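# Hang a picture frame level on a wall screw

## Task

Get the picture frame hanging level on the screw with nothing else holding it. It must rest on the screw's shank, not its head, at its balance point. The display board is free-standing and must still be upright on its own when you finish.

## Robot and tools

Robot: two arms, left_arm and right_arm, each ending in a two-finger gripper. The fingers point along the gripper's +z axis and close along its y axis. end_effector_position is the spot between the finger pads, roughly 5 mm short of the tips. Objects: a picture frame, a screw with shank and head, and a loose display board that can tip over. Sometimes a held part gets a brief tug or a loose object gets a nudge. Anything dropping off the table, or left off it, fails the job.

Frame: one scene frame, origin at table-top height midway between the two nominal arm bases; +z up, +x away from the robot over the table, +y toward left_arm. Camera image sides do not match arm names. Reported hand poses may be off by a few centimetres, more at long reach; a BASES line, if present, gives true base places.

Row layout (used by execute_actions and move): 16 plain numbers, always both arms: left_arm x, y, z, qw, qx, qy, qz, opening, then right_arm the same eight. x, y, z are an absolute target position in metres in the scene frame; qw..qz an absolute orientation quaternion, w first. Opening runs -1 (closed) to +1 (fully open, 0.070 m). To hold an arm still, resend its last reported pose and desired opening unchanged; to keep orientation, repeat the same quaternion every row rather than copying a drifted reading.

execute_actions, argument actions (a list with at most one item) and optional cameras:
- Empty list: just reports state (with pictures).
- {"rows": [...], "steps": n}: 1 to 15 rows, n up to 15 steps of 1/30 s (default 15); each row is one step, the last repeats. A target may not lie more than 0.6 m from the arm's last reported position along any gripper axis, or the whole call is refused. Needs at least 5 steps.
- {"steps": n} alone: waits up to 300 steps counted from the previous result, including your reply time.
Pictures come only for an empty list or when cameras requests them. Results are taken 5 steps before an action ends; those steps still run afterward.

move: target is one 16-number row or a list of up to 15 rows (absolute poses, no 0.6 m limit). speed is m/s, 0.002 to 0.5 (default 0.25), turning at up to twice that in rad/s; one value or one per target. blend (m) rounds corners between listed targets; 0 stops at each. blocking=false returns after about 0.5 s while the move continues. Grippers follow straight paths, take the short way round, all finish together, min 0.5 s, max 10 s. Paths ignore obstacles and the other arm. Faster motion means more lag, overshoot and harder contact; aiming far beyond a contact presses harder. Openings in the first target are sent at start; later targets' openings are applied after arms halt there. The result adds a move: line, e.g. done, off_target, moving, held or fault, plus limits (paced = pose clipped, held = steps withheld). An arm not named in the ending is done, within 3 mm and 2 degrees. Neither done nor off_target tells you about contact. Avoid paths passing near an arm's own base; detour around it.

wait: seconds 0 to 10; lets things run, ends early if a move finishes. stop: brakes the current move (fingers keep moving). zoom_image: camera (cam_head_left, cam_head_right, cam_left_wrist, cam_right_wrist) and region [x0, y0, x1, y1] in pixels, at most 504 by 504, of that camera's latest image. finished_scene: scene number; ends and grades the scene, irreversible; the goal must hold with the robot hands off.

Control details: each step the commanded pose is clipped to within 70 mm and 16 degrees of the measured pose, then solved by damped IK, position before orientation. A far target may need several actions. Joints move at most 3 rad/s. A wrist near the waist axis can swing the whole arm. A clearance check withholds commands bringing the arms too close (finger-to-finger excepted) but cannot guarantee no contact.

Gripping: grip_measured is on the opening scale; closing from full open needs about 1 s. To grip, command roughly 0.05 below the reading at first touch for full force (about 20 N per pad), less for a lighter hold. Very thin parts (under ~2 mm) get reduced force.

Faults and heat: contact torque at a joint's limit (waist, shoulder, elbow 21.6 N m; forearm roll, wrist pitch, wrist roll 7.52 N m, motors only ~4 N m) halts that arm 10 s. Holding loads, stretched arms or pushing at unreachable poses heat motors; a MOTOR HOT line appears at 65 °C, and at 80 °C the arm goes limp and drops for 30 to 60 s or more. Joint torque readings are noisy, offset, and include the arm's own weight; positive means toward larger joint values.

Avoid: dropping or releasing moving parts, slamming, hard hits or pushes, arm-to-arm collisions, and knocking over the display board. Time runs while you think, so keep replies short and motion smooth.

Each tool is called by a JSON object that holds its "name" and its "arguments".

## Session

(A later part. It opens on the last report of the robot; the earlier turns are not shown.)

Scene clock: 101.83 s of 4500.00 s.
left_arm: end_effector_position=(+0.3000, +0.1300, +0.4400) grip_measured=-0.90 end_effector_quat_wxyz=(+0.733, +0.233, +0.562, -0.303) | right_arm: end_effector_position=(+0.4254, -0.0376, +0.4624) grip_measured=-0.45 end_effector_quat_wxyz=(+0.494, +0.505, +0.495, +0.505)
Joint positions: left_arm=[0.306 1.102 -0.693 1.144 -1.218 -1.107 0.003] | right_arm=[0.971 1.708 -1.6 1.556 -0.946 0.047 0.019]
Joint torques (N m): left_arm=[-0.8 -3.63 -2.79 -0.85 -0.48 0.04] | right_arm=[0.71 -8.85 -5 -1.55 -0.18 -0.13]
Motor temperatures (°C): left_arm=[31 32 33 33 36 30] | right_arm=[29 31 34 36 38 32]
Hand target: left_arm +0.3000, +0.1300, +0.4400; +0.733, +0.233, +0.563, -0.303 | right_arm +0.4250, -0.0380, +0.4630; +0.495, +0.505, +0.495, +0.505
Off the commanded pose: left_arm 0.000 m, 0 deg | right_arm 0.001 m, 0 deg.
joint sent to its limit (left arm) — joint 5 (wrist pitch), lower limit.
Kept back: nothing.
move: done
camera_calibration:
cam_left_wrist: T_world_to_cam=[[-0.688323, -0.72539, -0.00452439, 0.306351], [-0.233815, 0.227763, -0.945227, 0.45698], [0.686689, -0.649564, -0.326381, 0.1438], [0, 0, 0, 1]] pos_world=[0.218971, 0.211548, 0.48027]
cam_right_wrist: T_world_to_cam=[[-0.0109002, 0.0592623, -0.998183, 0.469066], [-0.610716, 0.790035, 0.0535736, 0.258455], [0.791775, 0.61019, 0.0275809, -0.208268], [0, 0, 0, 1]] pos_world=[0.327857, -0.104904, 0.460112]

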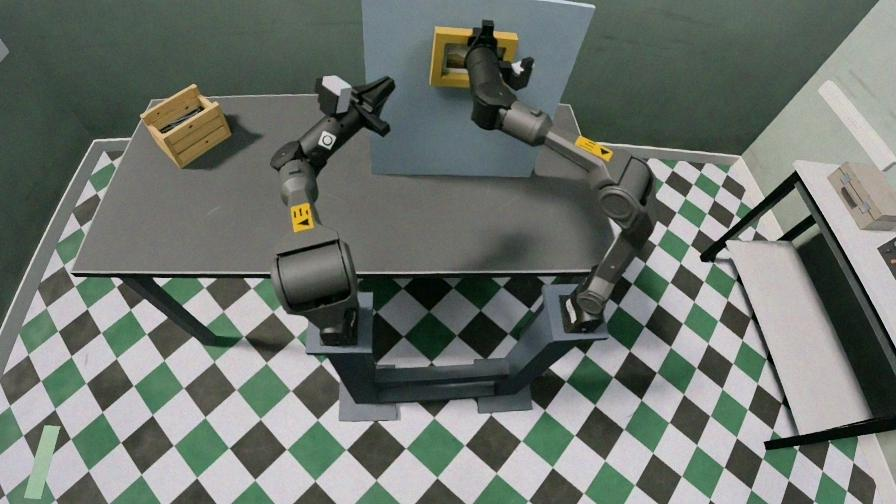

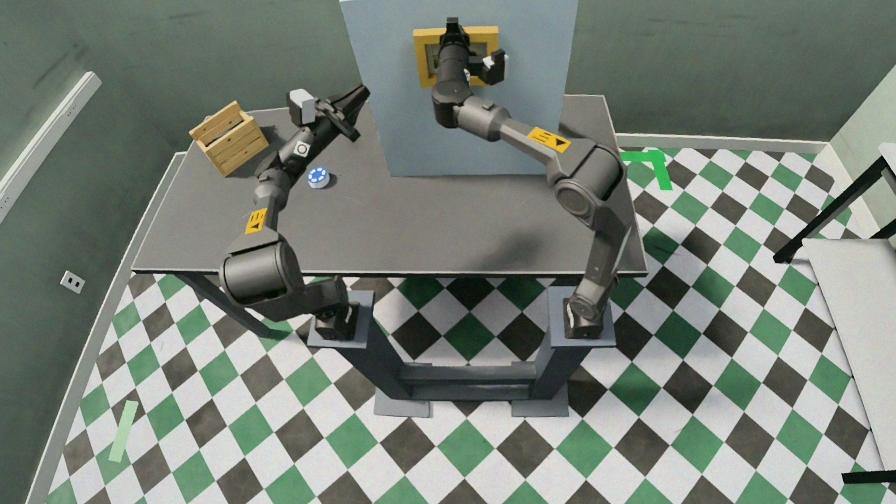

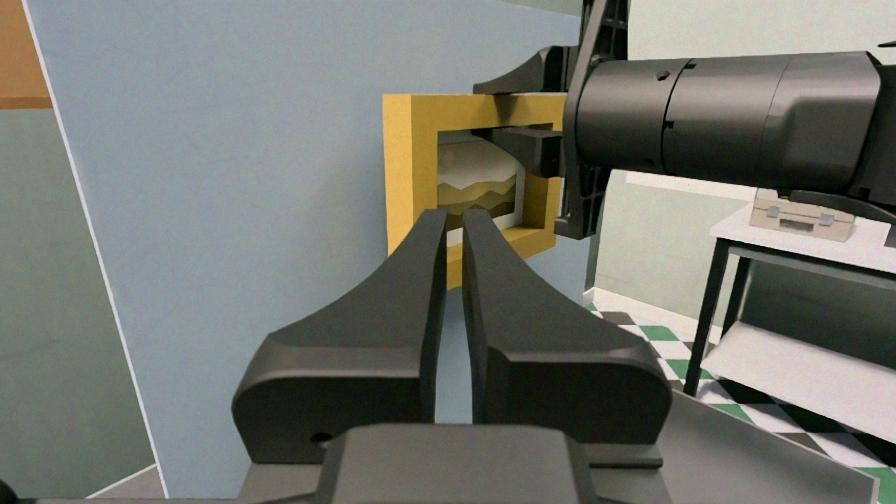

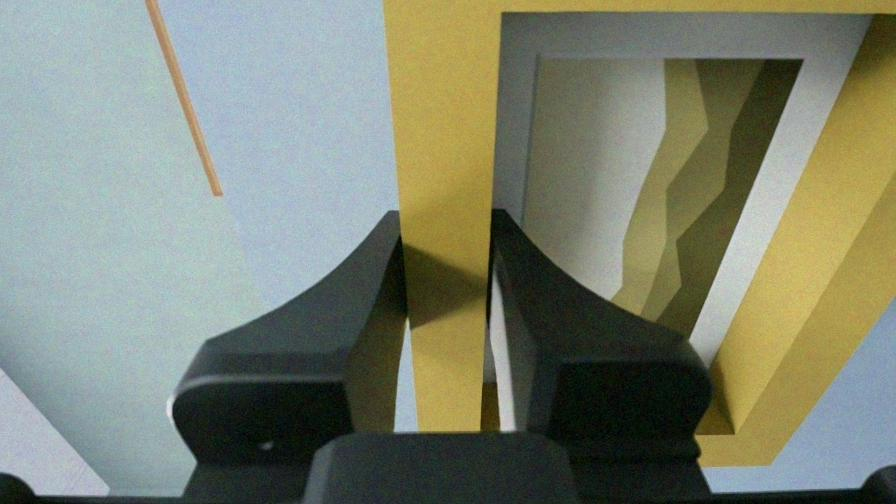

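{"name": "move", "arguments": {"target": [0.30,0.13,0.44,0.7330,0.2330,0.5625,-0.3036,-0.9,0.437,-0.0373,0.463,0.4948,0.5052,0.4948,0.5052,-0.52], "speed": 0.04, "cameras": ["cam_head_left","cam_head_right","cam_left_wrist"]}}

{"name": "zoom_image", "arguments": {"camera": "cam_left_wrist", "region": [340, 60, 600, 320]}}

Scene clock: 104.47 s of 4500.00 s.
left_arm: end_effector_position=(+0.3000, +0.1300, +0.4400) grip_measured=-0.90 end_effector_quat_wxyz=(+0.733, +0.233, +0.562, -0.303) | right_arm: end_effector_position=(+0.4371, -0.0373, +0.4630) grip_measured=-0.45 end_effector_quat_wxyz=(+0.495, +0.505, +0.495, +0.505)
Joint positions: left_arm=[0.306 1.102 -0.693 1.144 -1.218 -1.107 0.003] | right_arm=[0.943 1.736 -1.638 1.562 -0.919 0.035 0.019]
Joint torques (N m): left_arm=[-0.65 -3.55 -2.69 -0.85 -0.53 0.06] | right_arm=[0.33 -7.88 -4.96 -1.46 -0.06 -0.15]
Motor temperatures (°C): left_arm=[31 32 33 33 36 30] | right_arm=[29 31 34 36 38 32]
Hand target: left_arm +0.3000, +0.1300, +0.4400; +0.733, +0.233, +0.563, -0.303 | right_arm +0.4370, -0.0373, +0.4630; +0.495, +0.505, +0.495, +0.505
Off the commanded pose: left_arm 0.000 m, 0 deg | right_arm 0.000 m, 0 deg.
joint sent to its limit (left arm) — joint 5 (wrist pitch), lower limit.
Kept back: nothing.
move: done
camera_calibration:
cam_left_wrist: T_world_to_cam=[[-0.688323, -0.72539, -0.00452439, 0.306351], [-0.233815, 0.227763, -0.945227, 0.45698], [0.686689, -0.649564, -0.326381, 0.1438], [0, 0, 0, 1]] pos_world=[0.218971, 0.211548, 0.48027]
Images, in order (width x height): cam_head_left 896x504, cam_head_right 896x504, cam_left_wrist 896x504.

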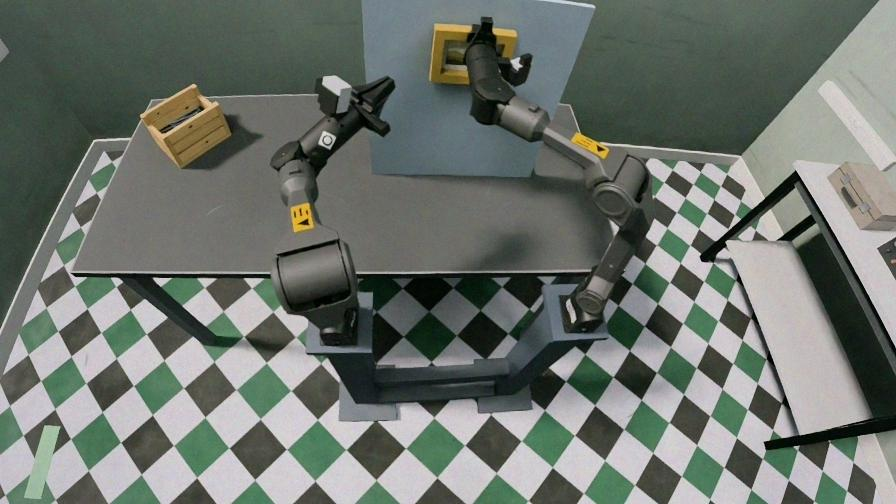

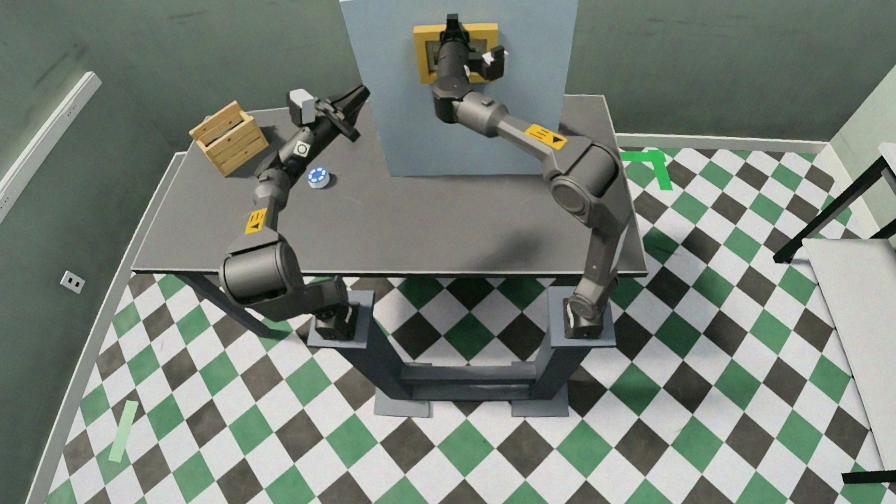

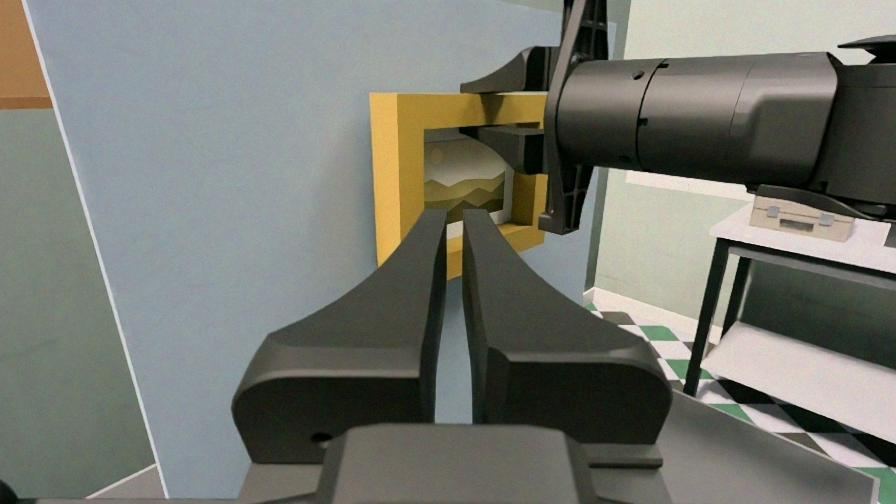

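Scaled by 1.938 from the camera's 896x504 image, which has a finer 1280x720 frame.

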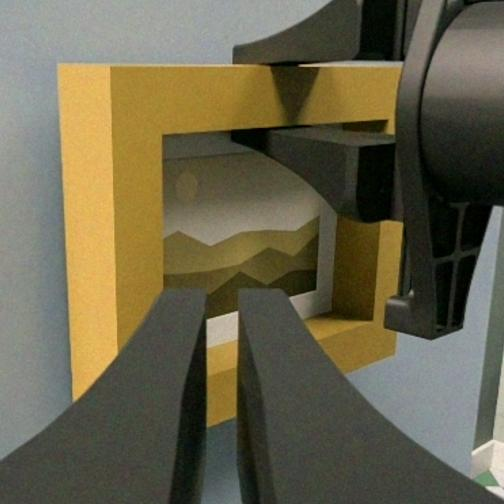

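{"name": "move", "arguments": {"target": [0.30,0.13,0.44,0.7330,0.2330,0.5625,-0.3036,-0.9,0.441,-0.0373,0.463,0.4948,0.5052,0.4948,0.5052,-0.52], "speed": 0.03, "cameras": []}}

{"name": "move", "arguments": {"target": [0.30,0.13,0.44,0.7330,0.2330,0.5625,-0.3036,-0.9,0.4435,-0.0373,0.463,0.4948,0.5052,0.4948,0.5052,-0.52], "speed": 0.03, "cameras": []}}

Scene clock: 105.40 s of 4500.00 s.
left_arm: end_effector_position=(+0.3000, +0.1300, +0.4400) grip_measured=-0.90 end_effector_quat_wxyz=(+0.733, +0.233, +0.562, -0.303) | right_arm: end_effector_position=(+0.4403, -0.0370, +0.4637) grip_measured=-0.44 end_effector_quat_wxyz=(+0.494, +0.505, +0.494, +0.506)
Joint positions: left_arm=[0.306 1.102 -0.693 1.144 -1.218 -1.107 0.004] | right_arm=[0.936 1.743 -1.65 1.565 -0.911 0.032 0.019]
Joint torques (N m): left_arm=[-0.71 -3.43 -2.37 -0.85 -0.52 0] | right_arm=[-5.03 -4.08 -5.51 -2.01 0.6 -0.11]
Motor temperatures (°C): left_arm=[31 32 33 33 36 30] | right_arm=[29 31 34 36 38 32]
Hand target: left_arm +0.3000, +0.1300, +0.4400; +0.733, +0.233, +0.563, -0.303 | right_arm +0.4410, -0.0373, +0.4630; +0.495, +0.505, +0.495, +0.505
Off the commanded pose: left_arm 0.000 m, 0 deg | right_arm 0.001 m, 0 deg.
joint sent to its limit (left arm) — joint 5 (wrist pitch), lower limit.
Kept back: nothing.
move: done
No camera images: "cameras" was empty.

Scene clock: 106.10 s of 4500.00 s.
left_arm: end_effector_position=(+0.3000, +0.1300, +0.4400) grip_measured=-0.90 end_effector_quat_wxyz=(+0.733, +0.233, +0.562, -0.303) | right_arm: end_effector_position=(+0.4432, -0.0367, +0.4632) grip_measured=-0.44 end_effector_quat_wxyz=(+0.494, +0.504, +0.495, +0.506)
Joint positions: left_arm=[0.306 1.102 -0.693 1.144 -1.218 -1.107 0.003] | right_arm=[0.929 1.75 -1.657 1.565 -0.903 0.029 0.019]
Joint torques (N m): left_arm=[-0.73 -3.47 -2.32 -0.83 -0.52 0.03] | right_arm=[-6.39 -4.43 -5 -1.45 -0.14 -0.22]
Motor temperatures (°C): left_arm=[31 32 33 33 36 30] | right_arm=[29 31 34 36 38 32]
Hand target: left_arm +0.3000, +0.1300, +0.4400; +0.733, +0.233, +0.563, -0.303 | right_arm +0.4435, -0.0373, +0.4630; +0.495, +0.505, +0.495, +0.505
Off the commanded pose: left_arm 0.000 m, 0 deg | right_arm 0.001 m, 0 deg.
joint sent to its limit (left arm) — joint 5 (wrist pitch), lower limit.
Kept back: nothing.
move: done
No camera images: "cameras" was empty.

{"name": "execute_actions", "arguments": {"actions": [], "cameras": ["all"]}}

{"name": "zoom_image", "arguments": {"camera": "cam_left_wrist", "region": [340, 60, 600, 320]}}

Scene clock: 106.43 s of 4500.00 s.
left_arm: end_effector_position=(+0.3000, +0.1300, +0.4400) grip_measured=-0.90 end_effector_quat_wxyz=(+0.733, +0.233, +0.562, -0.303) | right_arm: end_effector_position=(+0.4432, -0.0367, +0.4632) grip_measured=-0.44 end_effector_quat_wxyz=(+0.494, +0.504, +0.495, +0.506)
Joint positions: left_arm=[0.306 1.102 -0.693 1.144 -1.218 -1.107 0.004] | right_arm=[0.929 1.75 -1.657 1.565 -0.903 0.029 0.019]
Joint torques (N m): left_arm=[-0.74 -3.58 -2.38 -0.81 -0.53 0.04] | right_arm=[-7.1 -4.77 -4.92 -1.38 -0.32 -0.23]
Motor temperatures (°C): left_arm=[31 32 33 33 36 30] | right_arm=[29 31 34 36 38 32]
Hand target: left_arm +0.3000, +0.1300, +0.4400; +0.733, +0.233, +0.563, -0.303 | right_arm +0.4435, -0.0373, +0.4630; +0.495, +0.505, +0.495, +0.505
Off the commanded pose: left_arm 0.000 m, 0 deg | right_arm 0.001 m, 0 deg.
Steps of this call (1-10: nothing new was sent). Readings (end_effector_position of left_arm | right_arm):
1: (+0.3000, +0.1300, +0.4400) | (+0.4432, -0.0367, +0.4632)
2: (+0.3000, +0.1300, +0.4400) | (+0.4432, -0.0367, +0.4632)
4: (+0.3000, +0.1300, +0.4400) | (+0.4432, -0.0367, +0.4632)
8: (+0.3000, +0.1300, +0.4400) | (+0.4432, -0.0367, +0.4632)
10: the state above
camera_calibration:
cam_left_wrist: T_world_to_cam=[[-0.688323, -0.72539, -0.00452439, 0.306351], [-0.233815, 0.227763, -0.945227, 0.45698], [0.686689, -0.649564, -0.326381, 0.1438], [0, 0, 0, 1]] pos_world=[0.218971, 0.211548, 0.48027]
cam_right_wrist: T_world_to_cam=[[-0.00924875, 0.0593677, -0.998193, 0.46934], [-0.612062, 0.789058, 0.0526004, 0.269554], [0.790756, 0.611443, 0.0290389, -0.223154], [0, 0, 0, 1]] pos_world=[0.345785, -0.104111, 0.460794]

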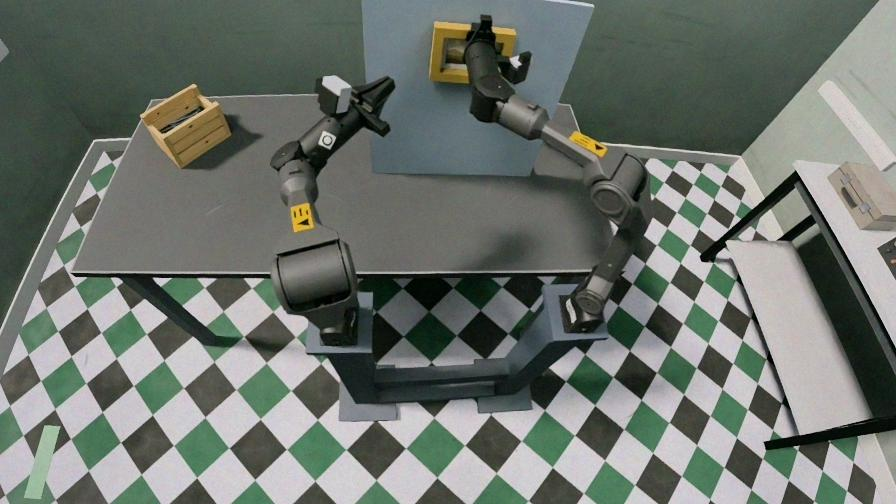

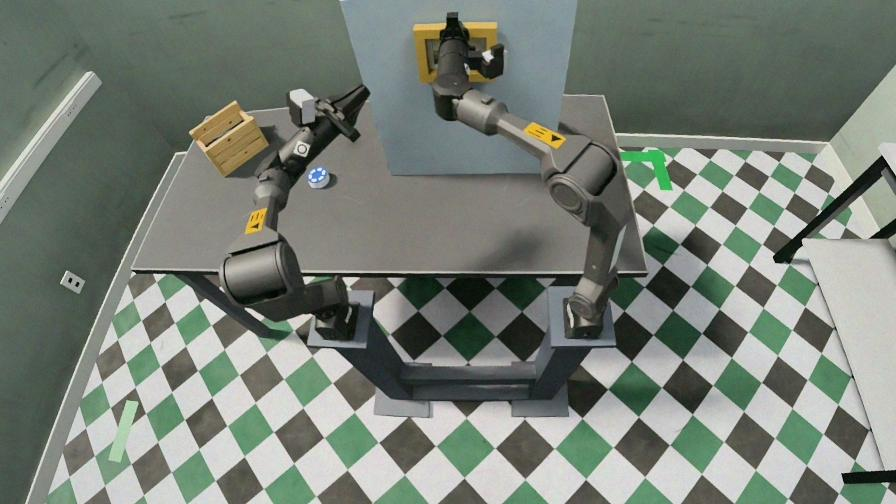

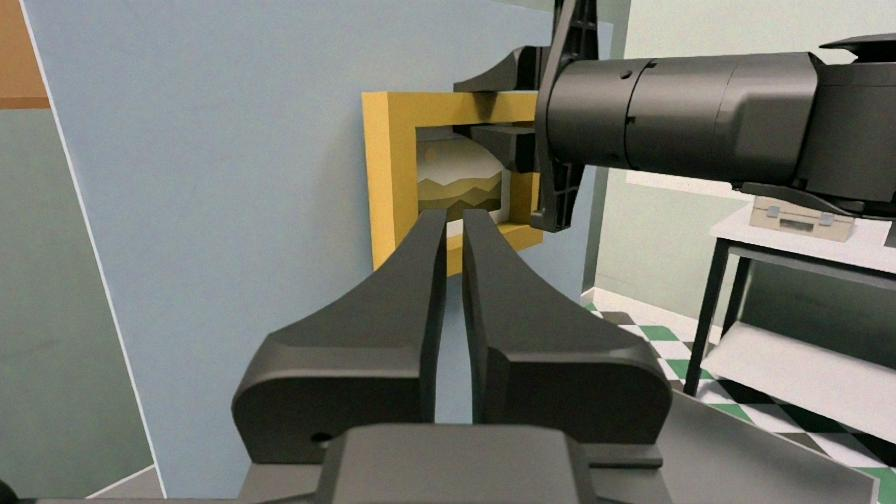

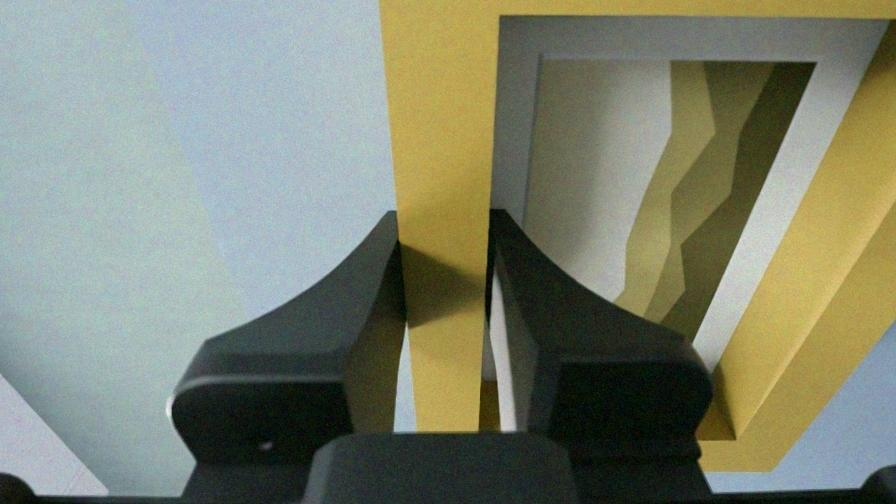

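Scaled by 1.938 from the camera's 896x504 image, which has a finer 1280x720 frame.

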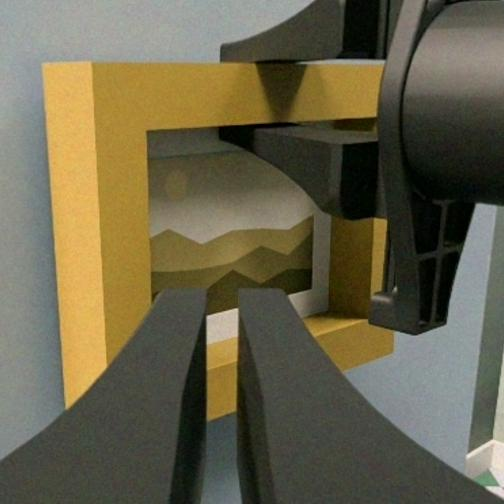

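{"name": "move", "arguments": {"target": [0.30,0.13,0.44,0.7330,0.2330,0.5625,-0.3036,-0.9,0.4415,-0.0373,0.463,0.4948,0.5052,0.4948,0.5052,-0.52], "speed": 0.03, "cameras": ["cam_right_wrist"]}}

Scene clock: 108.00 s of 4500.00 s.
left_arm: end_effector_position=(+0.3000, +0.1300, +0.4400) grip_measured=-0.90 end_effector_quat_wxyz=(+0.733, +0.233, +0.562, -0.303) | right_arm: end_effector_position=(+0.4428, -0.0389, +0.4622) grip_measured=-0.45 end_effector_quat_wxyz=(+0.496, +0.506, +0.494, +0.503)
Joint positions: left_arm=[0.306 1.102 -0.693 1.144 -1.218 -1.107 0.003] | right_arm=[0.929 1.747 -1.651 1.565 -0.911 0.03 0.019]
Joint torques (N m): left_arm=[-0.68 -3.51 -2.45 -0.79 -0.49 0.01] | right_arm=[0.77 -9.24 -4.27 -1.6 0.05 0.16]
Motor temperatures (°C): left_arm=[31 32 33 33 36 30] | right_arm=[29 31 34 36 38 32]
Hand target: left_arm +0.3000, +0.1300, +0.4400; +0.733, +0.233, +0.563, -0.303 | right_arm +0.4415, -0.0373, +0.4630; +0.495, +0.505, +0.495, +0.505
Off the commanded pose: left_arm 0.000 m, 0 deg | right_arm 0.002 m, 0 deg.
joint sent to its limit (left arm) — joint 5 (wrist pitch), lower limit.
Kept back: nothing.
move: done
camera_calibration:
cam_right_wrist: T_world_to_cam=[[-0.0108645, 0.0576939, -0.998275, 0.469095], [-0.605945, 0.793774, 0.0524697, 0.268647], [0.795432, 0.60547, 0.0263354, -0.222451], [0, 0, 0, 1]] pos_world=[0.344827, -0.105621, 0.460048]
Images, in order (width x height): cam_right_wrist 896x504.

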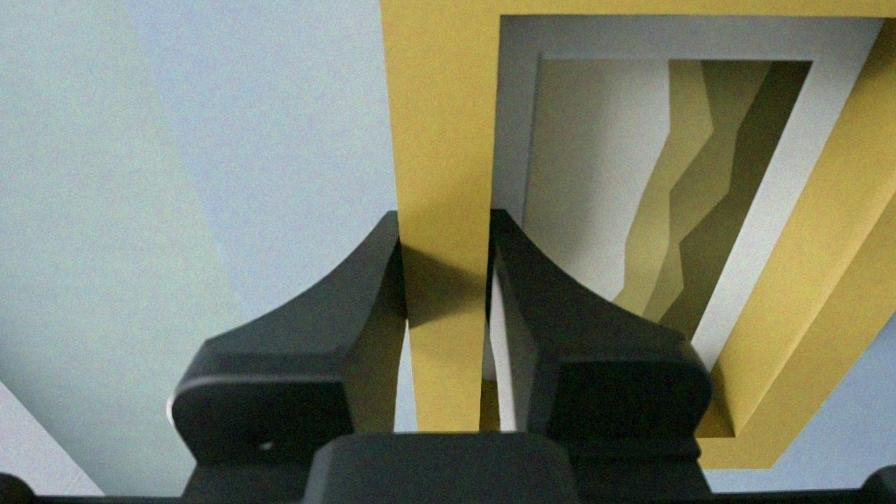

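{"name": "move", "arguments": {"target": [0.30,0.13,0.44,0.7330,0.2330,0.5625,-0.3036,-0.9,0.4415,-0.0367,0.4555,0.4948,0.5052,0.4948,0.5052,-0.52], "speed": 0.03, "cameras": ["cam_right_wrist"]}}

Scene clock: 108.93 s of 4500.00 s.
left_arm: end_effector_position=(+0.3000, +0.1300, +0.4400) grip_measured=-0.90 end_effector_quat_wxyz=(+0.733, +0.233, +0.562, -0.303) | right_arm: end_effector_position=(+0.4417, -0.0366, +0.4550) grip_measured=-0.45 end_effector_quat_wxyz=(+0.495, +0.505, +0.495, +0.505)
Joint positions: left_arm=[0.306 1.102 -0.693 1.144 -1.218 -1.107 0.003] | right_arm=[0.934 1.747 -1.621 1.542 -0.911 0.069 0.019]
Joint torques (N m): left_arm=[-0.75 -3.66 -2.39 -0.82 -0.51 0.02] | right_arm=[0.68 -8.83 -4.64 -1.52 -0.21 -0.1]
Motor temperatures (°C): left_arm=[31 32 33 33 36 30] | right_arm=[29 31 34 36 38 32]
Hand target: left_arm +0.3000, +0.1300, +0.4400; +0.733, +0.233, +0.563, -0.303 | right_arm +0.4415, -0.0367, +0.4555; +0.495, +0.505, +0.495, +0.505
Off the commanded pose: left_arm 0.000 m, 0 deg | right_arm 0.000 m, 0 deg.
joint sent to its limit (left arm) — joint 5 (wrist pitch), lower limit.
Kept back: nothing.
move: done
camera_calibration:
cam_right_wrist: T_world_to_cam=[[-0.0104909, 0.0590414, -0.9982, 0.461676], [-0.610175, 0.790481, 0.0531681, 0.267917], [0.792197, 0.609635, 0.0277327, -0.221839], [0, 0, 0, 1]] pos_world=[0.34406, -0.1038, 0.452753]
Images, in order (width x height): cam_right_wrist 896x504.

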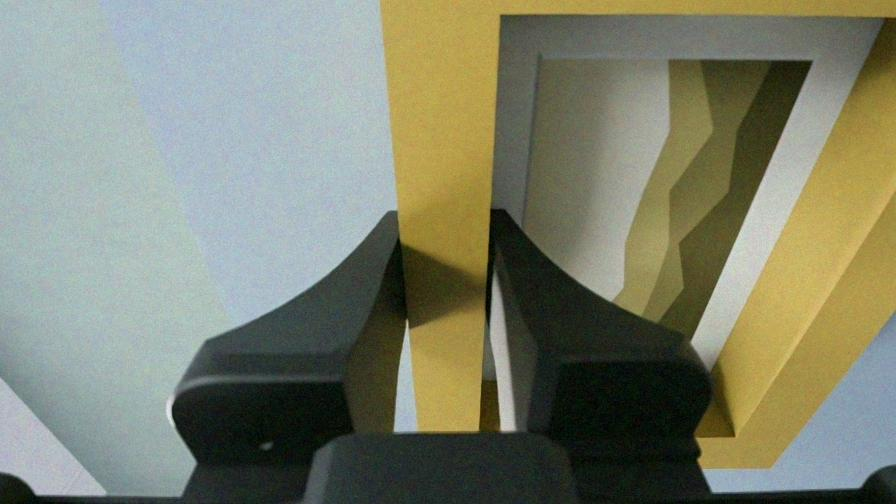

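{"name": "move", "arguments": {"target": [0.30,0.13,0.44,0.7330,0.2330,0.5625,-0.3036,-0.9,0.4415,-0.0367,0.4520,0.4948,0.5052,0.4948,0.5052,-0.52], "speed": 0.03, "cameras": []}}

{"name": "move", "arguments": {"target": [0.30,0.13,0.44,0.7330,0.2330,0.5625,-0.3036,-0.9,0.4415,-0.0367,0.4495,0.4948,0.5052,0.4948,0.5052,-0.52], "speed": 0.03, "cameras": ["cam_right_wrist"]}}

Scene clock: 109.90 s of 4500.00 s.
left_arm: end_effector_position=(+0.3000, +0.1300, +0.4400) grip_measured=-0.90 end_effector_quat_wxyz=(+0.733, +0.233, +0.562, -0.303) | right_arm: end_effector_position=(+0.4416, -0.0366, +0.4518) grip_measured=-0.45 end_effector_quat_wxyz=(+0.495, +0.505, +0.495, +0.505)
Joint positions: left_arm=[0.306 1.102 -0.693 1.144 -1.218 -1.107 0.003] | right_arm=[0.934 1.746 -1.606 1.531 -0.911 0.086 0.019]
Joint torques (N m): left_arm=[-0.57 -3.57 -2.19 -0.83 -0.53 0.03] | right_arm=[0.61 -9.27 -4.4 -1.58 -0.22 0.07]
Motor temperatures (°C): left_arm=[31 32 33 33 36 30] | right_arm=[29 31 34 36 38 32]
Hand target: left_arm +0.3000, +0.1300, +0.4400; +0.733, +0.233, +0.563, -0.303 | right_arm +0.4415, -0.0367, +0.4520; +0.495, +0.505, +0.495, +0.505
Off the commanded pose: left_arm 0.000 m, 0 deg | right_arm 0.000 m, 0 deg.
joint sent to its limit (left arm) — joint 5 (wrist pitch), lower limit.
Kept back: nothing.
move: done
No camera images: "cameras" was empty.

Scene clock: 110.60 s of 4500.00 s.
left_arm: end_effector_position=(+0.3000, +0.1300, +0.4400) grip_measured=-0.90 end_effector_quat_wxyz=(+0.733, +0.233, +0.562, -0.303) | right_arm: end_effector_position=(+0.4416, -0.0366, +0.4494) grip_measured=-0.45 end_effector_quat_wxyz=(+0.495, +0.505, +0.495, +0.505)
Joint positions: left_arm=[0.306 1.102 -0.693 1.144 -1.218 -1.107 0.003] | right_arm=[0.934 1.746 -1.597 1.523 -0.911 0.099 0.019]
Joint torques (N m): left_arm=[-0.6 -3.46 -2.48 -0.82 -0.54 0.02] | right_arm=[0.57 -8.92 -4 -1.3 -0.16 0.1]
Motor temperatures (°C): left_arm=[31 32 33 33 36 30] | right_arm=[29 31 34 36 38 32]
Hand target: left_arm +0.3000, +0.1300, +0.4400; +0.733, +0.233, +0.563, -0.303 | right_arm +0.4415, -0.0367, +0.4495; +0.495, +0.505, +0.495, +0.505
Off the commanded pose: left_arm 0.000 m, 0 deg | right_arm 0.000 m, 0 deg.
joint sent to its limit (left arm) — joint 5 (wrist pitch), lower limit.
Kept back: nothing.
move: done
camera_calibration:
cam_right_wrist: T_world_to_cam=[[-0.0099979, 0.0594505, -0.998181, 0.455816], [-0.610244, 0.790426, 0.0531891, 0.268232], [0.79215, 0.609666, 0.0283767, -0.221938], [0, 0, 0, 1]] pos_world=[0.344053, -0.103808, 0.447018]
Images, in order (width x height): cam_right_wrist 896x504.

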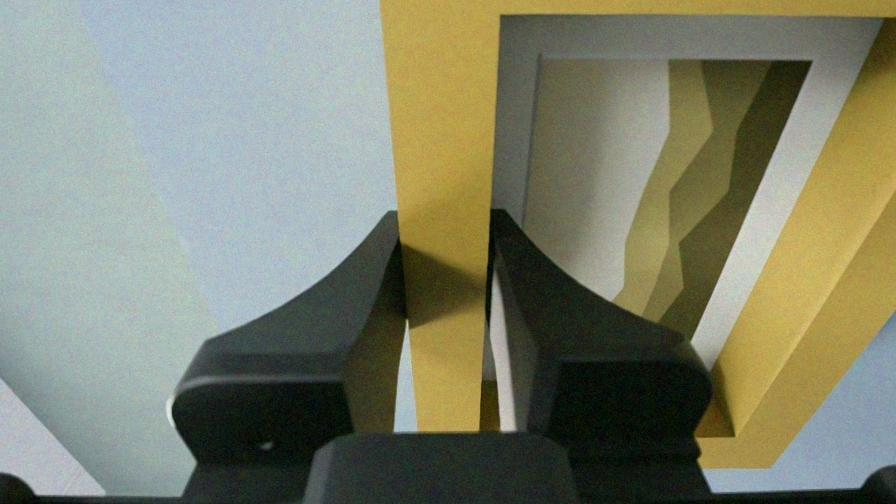

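{"name": "move", "arguments": {"target": [0.30,0.13,0.44,0.7330,0.2330,0.5625,-0.3036,-0.9,0.4415,-0.0367,0.4470,0.4948,0.5052,0.4948,0.5052,-0.52], "speed": 0.03, "cameras": []}}

{"name": "move", "arguments": {"target": [0.30,0.13,0.44,0.7330,0.2330,0.5625,-0.3036,-0.9,0.4415,-0.0367,0.4450,0.4948,0.5052,0.4948,0.5052,-0.52], "speed": 0.03, "cameras": ["cam_right_wrist"]}}

Scene clock: 111.57 s of 4500.00 s.
left_arm: end_effector_position=(+0.3000, +0.1300, +0.4400) grip_measured=-0.90 end_effector_quat_wxyz=(+0.733, +0.233, +0.562, -0.303) | right_arm: end_effector_position=(+0.4415, -0.0366, +0.4475) grip_measured=-0.45 end_effector_quat_wxyz=(+0.495, +0.505, +0.495, +0.506)
Joint positions: left_arm=[0.306 1.102 -0.693 1.144 -1.218 -1.107 0.004] | right_arm=[0.934 1.745 -1.587 1.514 -0.911 0.112 0.019]
Joint torques (N m): left_arm=[-0.63 -3.3 -2.61 -0.8 -0.51 0] | right_arm=[1.44 -7.07 -2.91 -0.41 -0.23 0.12]
Motor temperatures (°C): left_arm=[31 32 33 33 36 30] | right_arm=[29 31 34 36 38 32]
Hand target: left_arm +0.3000, +0.1300, +0.4400; +0.733, +0.233, +0.563, -0.303 | right_arm +0.4415, -0.0367, +0.4470; +0.495, +0.505, +0.495, +0.505
Off the commanded pose: left_arm 0.000 m, 0 deg | right_arm 0.001 m, 0 deg.
joint sent to its limit (left arm) — joint 5 (wrist pitch), lower limit.
Kept back: nothing.
move: done
No camera images: "cameras" was empty.

Scene clock: 112.27 s of 4500.00 s.
left_arm: end_effector_position=(+0.3000, +0.1300, +0.4400) grip_measured=-0.90 end_effector_quat_wxyz=(+0.733, +0.233, +0.562, -0.303) | right_arm: end_effector_position=(+0.4414, -0.0367, +0.4465) grip_measured=-0.45 end_effector_quat_wxyz=(+0.495, +0.504, +0.494, +0.506)
Joint positions: left_arm=[0.306 1.102 -0.693 1.144 -1.218 -1.107 0.004] | right_arm=[0.934 1.744 -1.579 1.506 -0.911 0.122 0.019]
Joint torques (N m): left_arm=[-0.87 -3.51 -2.43 -0.8 -0.54 0.01] | right_arm=[0.5 -4.66 -0.79 1.3 -0.58 0.18]
Motor temperatures (°C): left_arm=[31 32 33 33 36 30] | right_arm=[29 31 34 36 38 32]
Hand target: left_arm +0.3000, +0.1300, +0.4400; +0.733, +0.233, +0.563, -0.303 | right_arm +0.4415, -0.0367, +0.4450; +0.495, +0.505, +0.495, +0.505
Off the commanded pose: left_arm 0.000 m, 0 deg | right_arm 0.001 m, 0 deg.
joint sent to its limit (left arm) — joint 5 (wrist pitch), lower limit.
Kept back: nothing.
move: done
camera_calibration:
cam_right_wrist: T_world_to_cam=[[-0.00647145, 0.059671, -0.998197, 0.451352], [-0.611375, 0.789685, 0.05117, 0.269656], [0.791315, 0.610604, 0.0313709, -0.222544], [0, 0, 0, 1]] pos_world=[0.343884, -0.10399, 0.443721]
Images, in order (width x height): cam_right_wrist 896x504.

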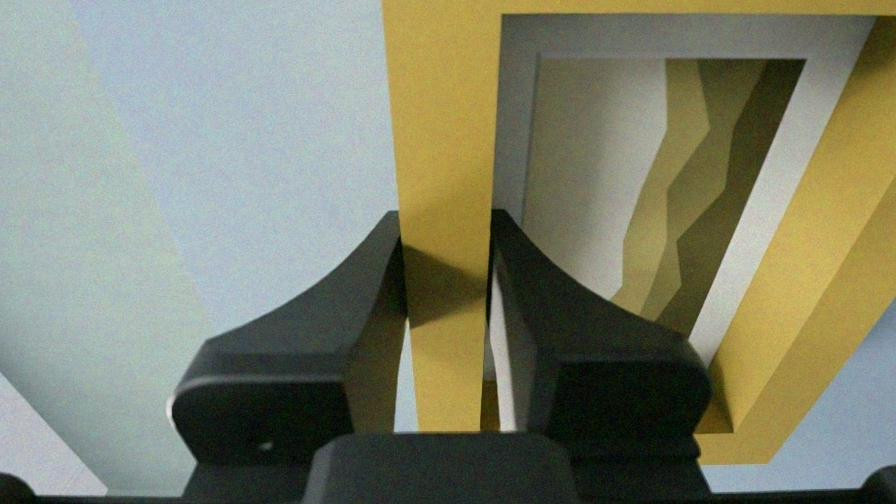

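{"name": "move", "arguments": {"target": [0.30,0.13,0.44,0.7330,0.2330,0.5625,-0.3036,-0.9,0.4435,-0.0367,0.4455,0.4948,0.5052,0.4948,0.5052,-0.52], "speed": 0.03, "cameras": ["cam_head_left","cam_left_wrist"]}}

{"name": "zoom_image", "arguments": {"camera": "cam_left_wrist", "region": [340, 60, 600, 320]}}

Scene clock: 113.57 s of 4500.00 s.
left_arm: end_effector_position=(+0.3000, +0.1300, +0.4400) grip_measured=-0.90 end_effector_quat_wxyz=(+0.733, +0.233, +0.562, -0.303) | right_arm: end_effector_position=(+0.4425, -0.0365, +0.4460) grip_measured=-0.45 end_effector_quat_wxyz=(+0.494, +0.505, +0.495, +0.506)
Joint positions: left_arm=[0.306 1.102 -0.693 1.144 -1.218 -1.107 0.003] | right_arm=[0.932 1.747 -1.585 1.512 -0.909 0.118 0.019]
Joint torques (N m): left_arm=[-0.69 -3.59 -2.32 -0.8 -0.55 0.03] | right_arm=[-7.26 3.06 -1.3 1.57 0.3 -0.12]
Motor temperatures (°C): left_arm=[31 32 33 33 36 30] | right_arm=[29 31 34 36 38 32]
Hand target: left_arm +0.3000, +0.1300, +0.4400; +0.733, +0.233, +0.563, -0.303 | right_arm +0.4435, -0.0367, +0.4455; +0.495, +0.505, +0.495, +0.505
Off the commanded pose: left_arm 0.000 m, 0 deg | right_arm 0.001 m, 0 deg.
joint sent to its limit (left arm) — joint 5 (wrist pitch), lower limit.
Kept back: nothing.
move: done
camera_calibration:
cam_left_wrist: T_world_to_cam=[[-0.688323, -0.72539, -0.00452439, 0.306351], [-0.233815, 0.227763, -0.945227, 0.45698], [0.686689, -0.649564, -0.326381, 0.1438], [0, 0, 0, 1]] pos_world=[0.218971, 0.211548, 0.48027]
Images, in order (width x height): cam_head_left 896x504, cam_left_wrist 896x504.

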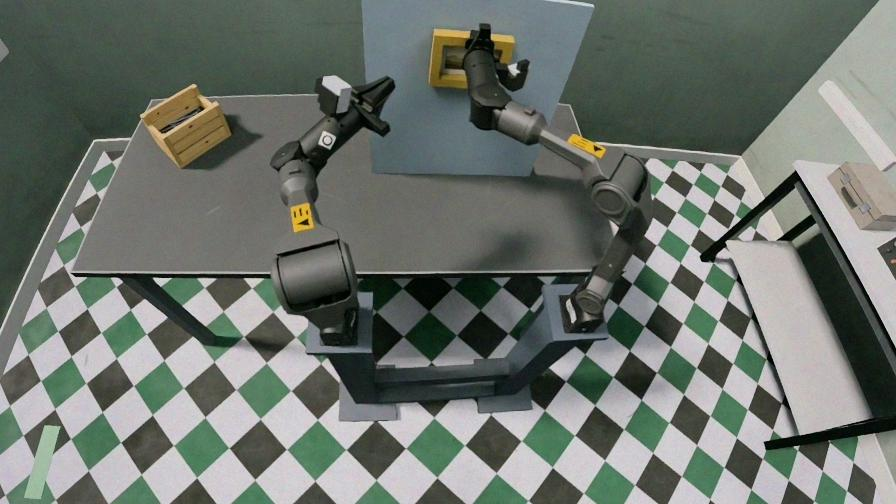

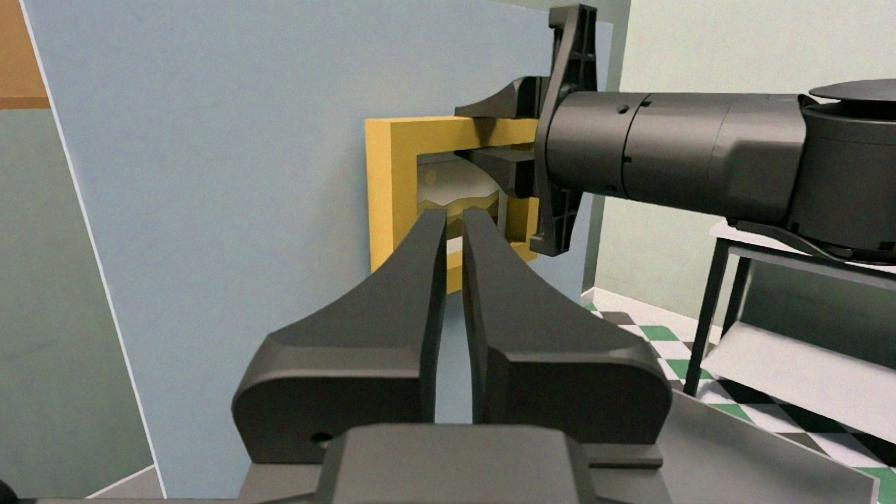

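Scaled by 1.938 from the camera's 896x504 image, which has a finer 1280x720 frame.

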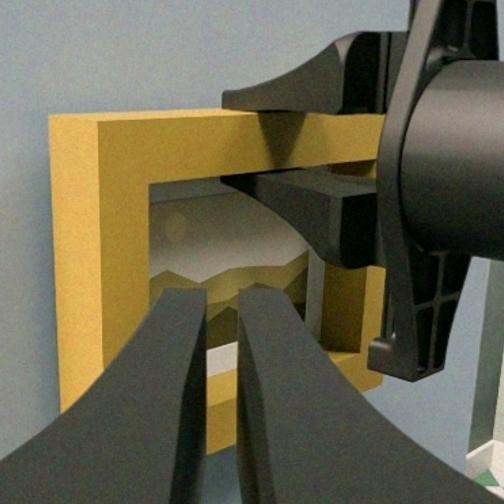

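{"name": "move", "arguments": {"target": [0.30,0.13,0.44,0.7330,0.2330,0.5625,-0.3036,-0.9,0.4410,-0.0370,0.4460,0.4948,0.5052,0.4948,0.5052,-0.52], "speed": 0.03, "cameras": ["cam_right_wrist"]}}

Scene clock: 114.93 s of 4500.00 s.
left_arm: end_effector_position=(+0.3000, +0.1300, +0.4400) grip_measured=-0.90 end_effector_quat_wxyz=(+0.733, +0.233, +0.562, -0.303) | right_arm: end_effector_position=(+0.4414, -0.0369, +0.4457) grip_measured=-0.45 end_effector_quat_wxyz=(+0.495, +0.505, +0.495, +0.505)
Joint positions: left_arm=[0.306 1.102 -0.693 1.144 -1.218 -1.107 0.004] | right_arm=[0.934 1.744 -1.58 1.51 -0.912 0.118 0.019]
Joint torques (N m): left_arm=[-0.54 -3.68 -2.52 -0.8 -0.53 0.02] | right_arm=[-1.98 -2.06 1.26 2.97 -1.21 -0.1]
Motor temperatures (°C): left_arm=[31 32 33 33 36 30] | right_arm=[29 31 34 36 38 32]
Hand target: left_arm +0.3000, +0.1300, +0.4400; +0.733, +0.233, +0.563, -0.303 | right_arm +0.4410, -0.0370, +0.4460; +0.495, +0.505, +0.495, +0.505
Off the commanded pose: left_arm 0.000 m, 0 deg | right_arm 0.001 m, 0 deg.
joint sent to its limit (left arm) — joint 5 (wrist pitch), lower limit.
Kept back: nothing.
move: done
camera_calibration:
cam_right_wrist: T_world_to_cam=[[-0.00959667, 0.0581276, -0.998263, 0.45199], [-0.610349, 0.790431, 0.0518933, 0.269162], [0.792075, 0.609787, 0.0278926, -0.221236], [0, 0, 0, 1]] pos_world=[0.343855, -0.10412, 0.443408]
Images, in order (width x height): cam_right_wrist 896x504.

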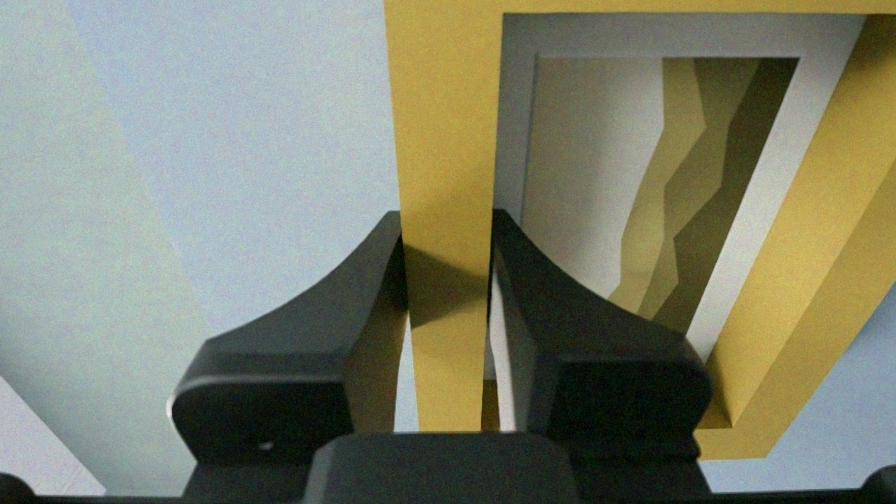

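{"name": "execute_actions", "arguments": {"actions": [], "cameras": ["all"]}}

{"name": "zoom_image", "arguments": {"camera": "cam_head_left", "region": [350, 0, 600, 190]}}

{"name": "zoom_image", "arguments": {"camera": "cam_head_right", "region": [335, 0, 585, 190]}}

{"name": "zoom_image", "arguments": {"camera": "cam_left_wrist", "region": [350, 100, 450, 300]}}

Scene clock: 116.93 s of 4500.00 s.
left_arm: end_effector_position=(+0.3000, +0.1300, +0.4400) grip_measured=-0.90 end_effector_quat_wxyz=(+0.733, +0.233, +0.562, -0.303) | right_arm: end_effector_position=(+0.4411, -0.0369, +0.4460) grip_measured=-0.45 end_effector_quat_wxyz=(+0.495, +0.505, +0.495, +0.505)
Joint positions: left_arm=[0.306 1.102 -0.693 1.144 -1.218 -1.107 0.004] | right_arm=[0.935 1.743 -1.58 1.511 -0.913 0.118 0.019]
Joint torques (N m): left_arm=[-0.58 -3.22 -2.61 -0.78 -0.57 0] | right_arm=[-2.85 -2.92 0.76 2.62 -1.42 -0.01]
Motor temperatures (°C): left_arm=[31 32 33 33 36 30] | right_arm=[29 31 34 37 39 32]
Hand target: left_arm +0.3000, +0.1300, +0.4400; +0.733, +0.233, +0.563, -0.303 | right_arm +0.4410, -0.0370, +0.4460; +0.495, +0.505, +0.495, +0.505
Off the commanded pose: left_arm 0.000 m, 0 deg | right_arm 0.000 m, 0 deg.
Steps of this call (1-60: nothing new was sent). Readings (end_effector_position of left_arm | right_arm):
1: (+0.3000, +0.1300, +0.4400) | (+0.4414, -0.0369, +0.4457)
2: (+0.3000, +0.1300, +0.4400) | (+0.4414, -0.0369, +0.4456)
4: (+0.3000, +0.1300, +0.4400) | (+0.4414, -0.0369, +0.4456)
8: (+0.3000, +0.1300, +0.4400) | (+0.4411, -0.0367, +0.4460)
60: the state above
camera_calibration:
cam_left_wrist: T_world_to_cam=[[-0.688323, -0.72539, -0.00452439, 0.306351], [-0.233815, 0.227763, -0.945227, 0.45698], [0.686689, -0.649564, -0.326381, 0.1438], [0, 0, 0, 1]] pos_world=[0.218971, 0.211548, 0.48027]
cam_right_wrist: T_world_to_cam=[[-0.00967343, 0.0593599, -0.99819, 0.452311], [-0.610294, 0.790406, 0.0529178, 0.268451], [0.792116, 0.609701, 0.028581, -0.221258], [0, 0, 0, 1]] pos_world=[0.343471, -0.104133, 0.44361]

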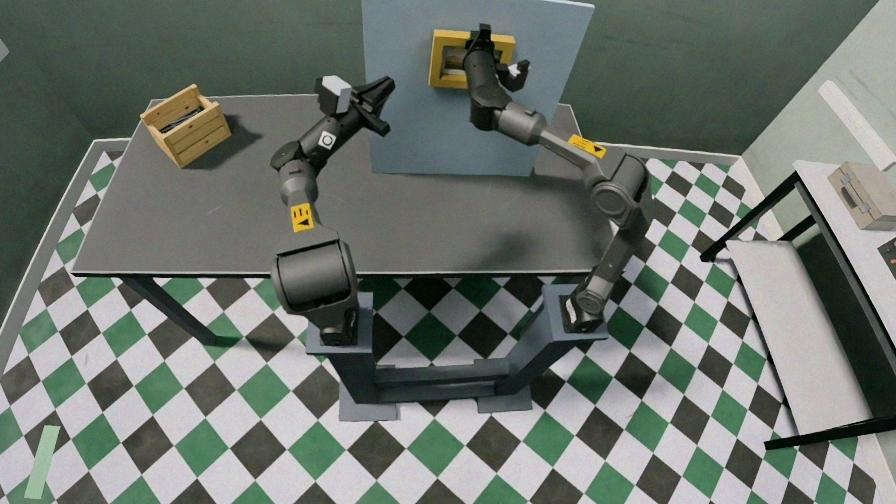

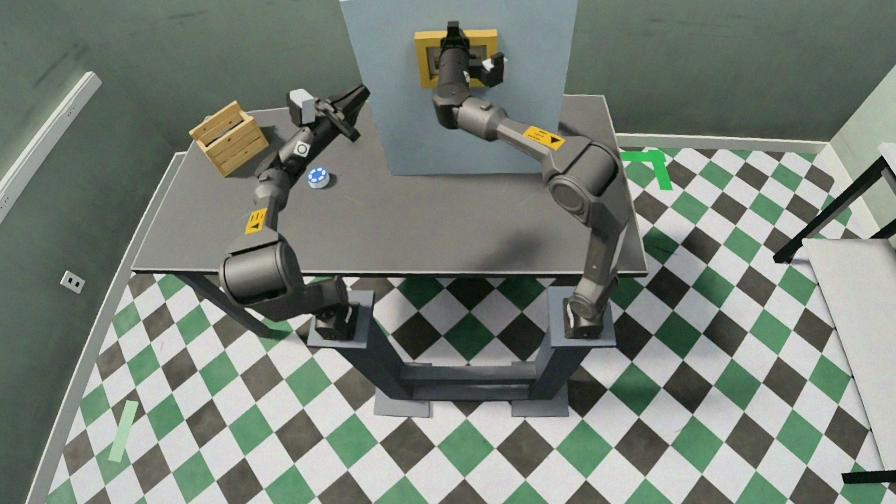

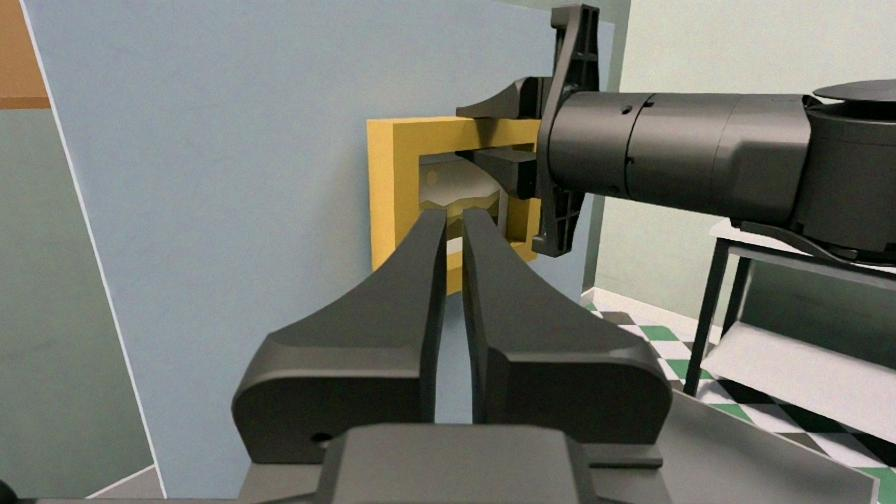

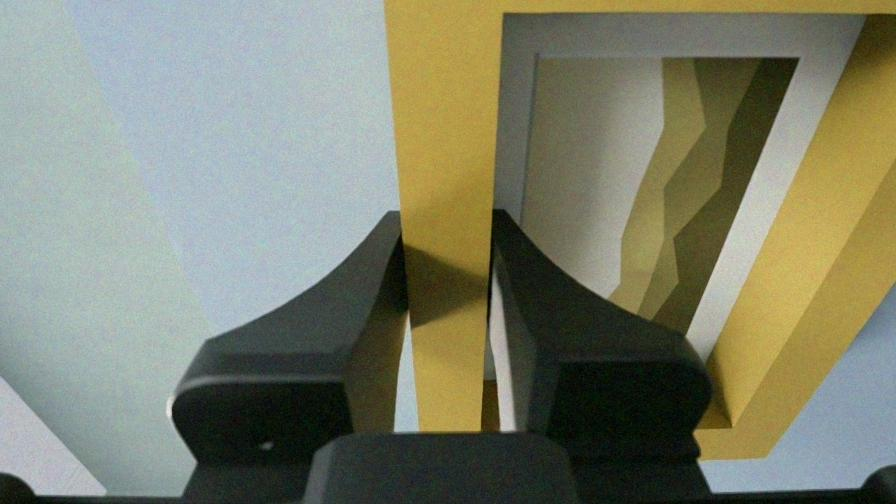

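Scaled by 2.016 from the camera's 896x504 image, which has a finer 1280x720 frame.

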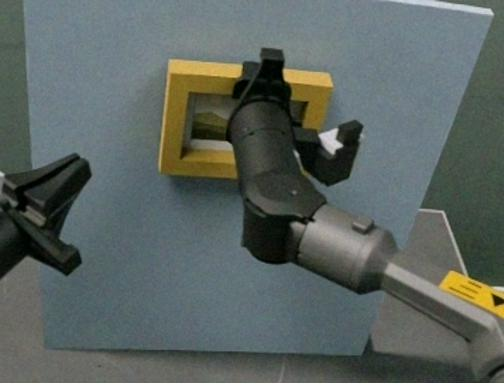

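Scaled by 2.016 from the camera's 896x504 image, which has a finer 1280x720 frame.

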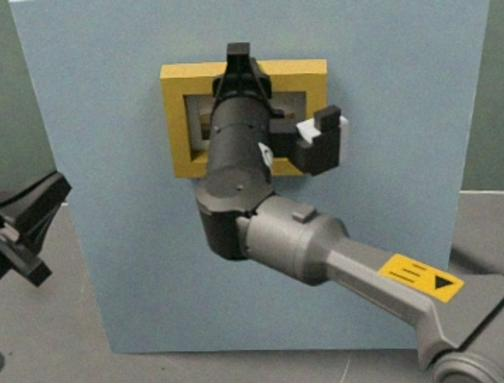

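Scaled by 2.520 from the camera's 896x504 image, which has a finer 1280x720 frame.

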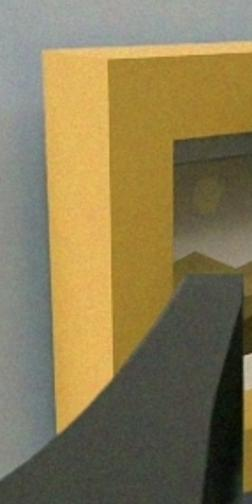

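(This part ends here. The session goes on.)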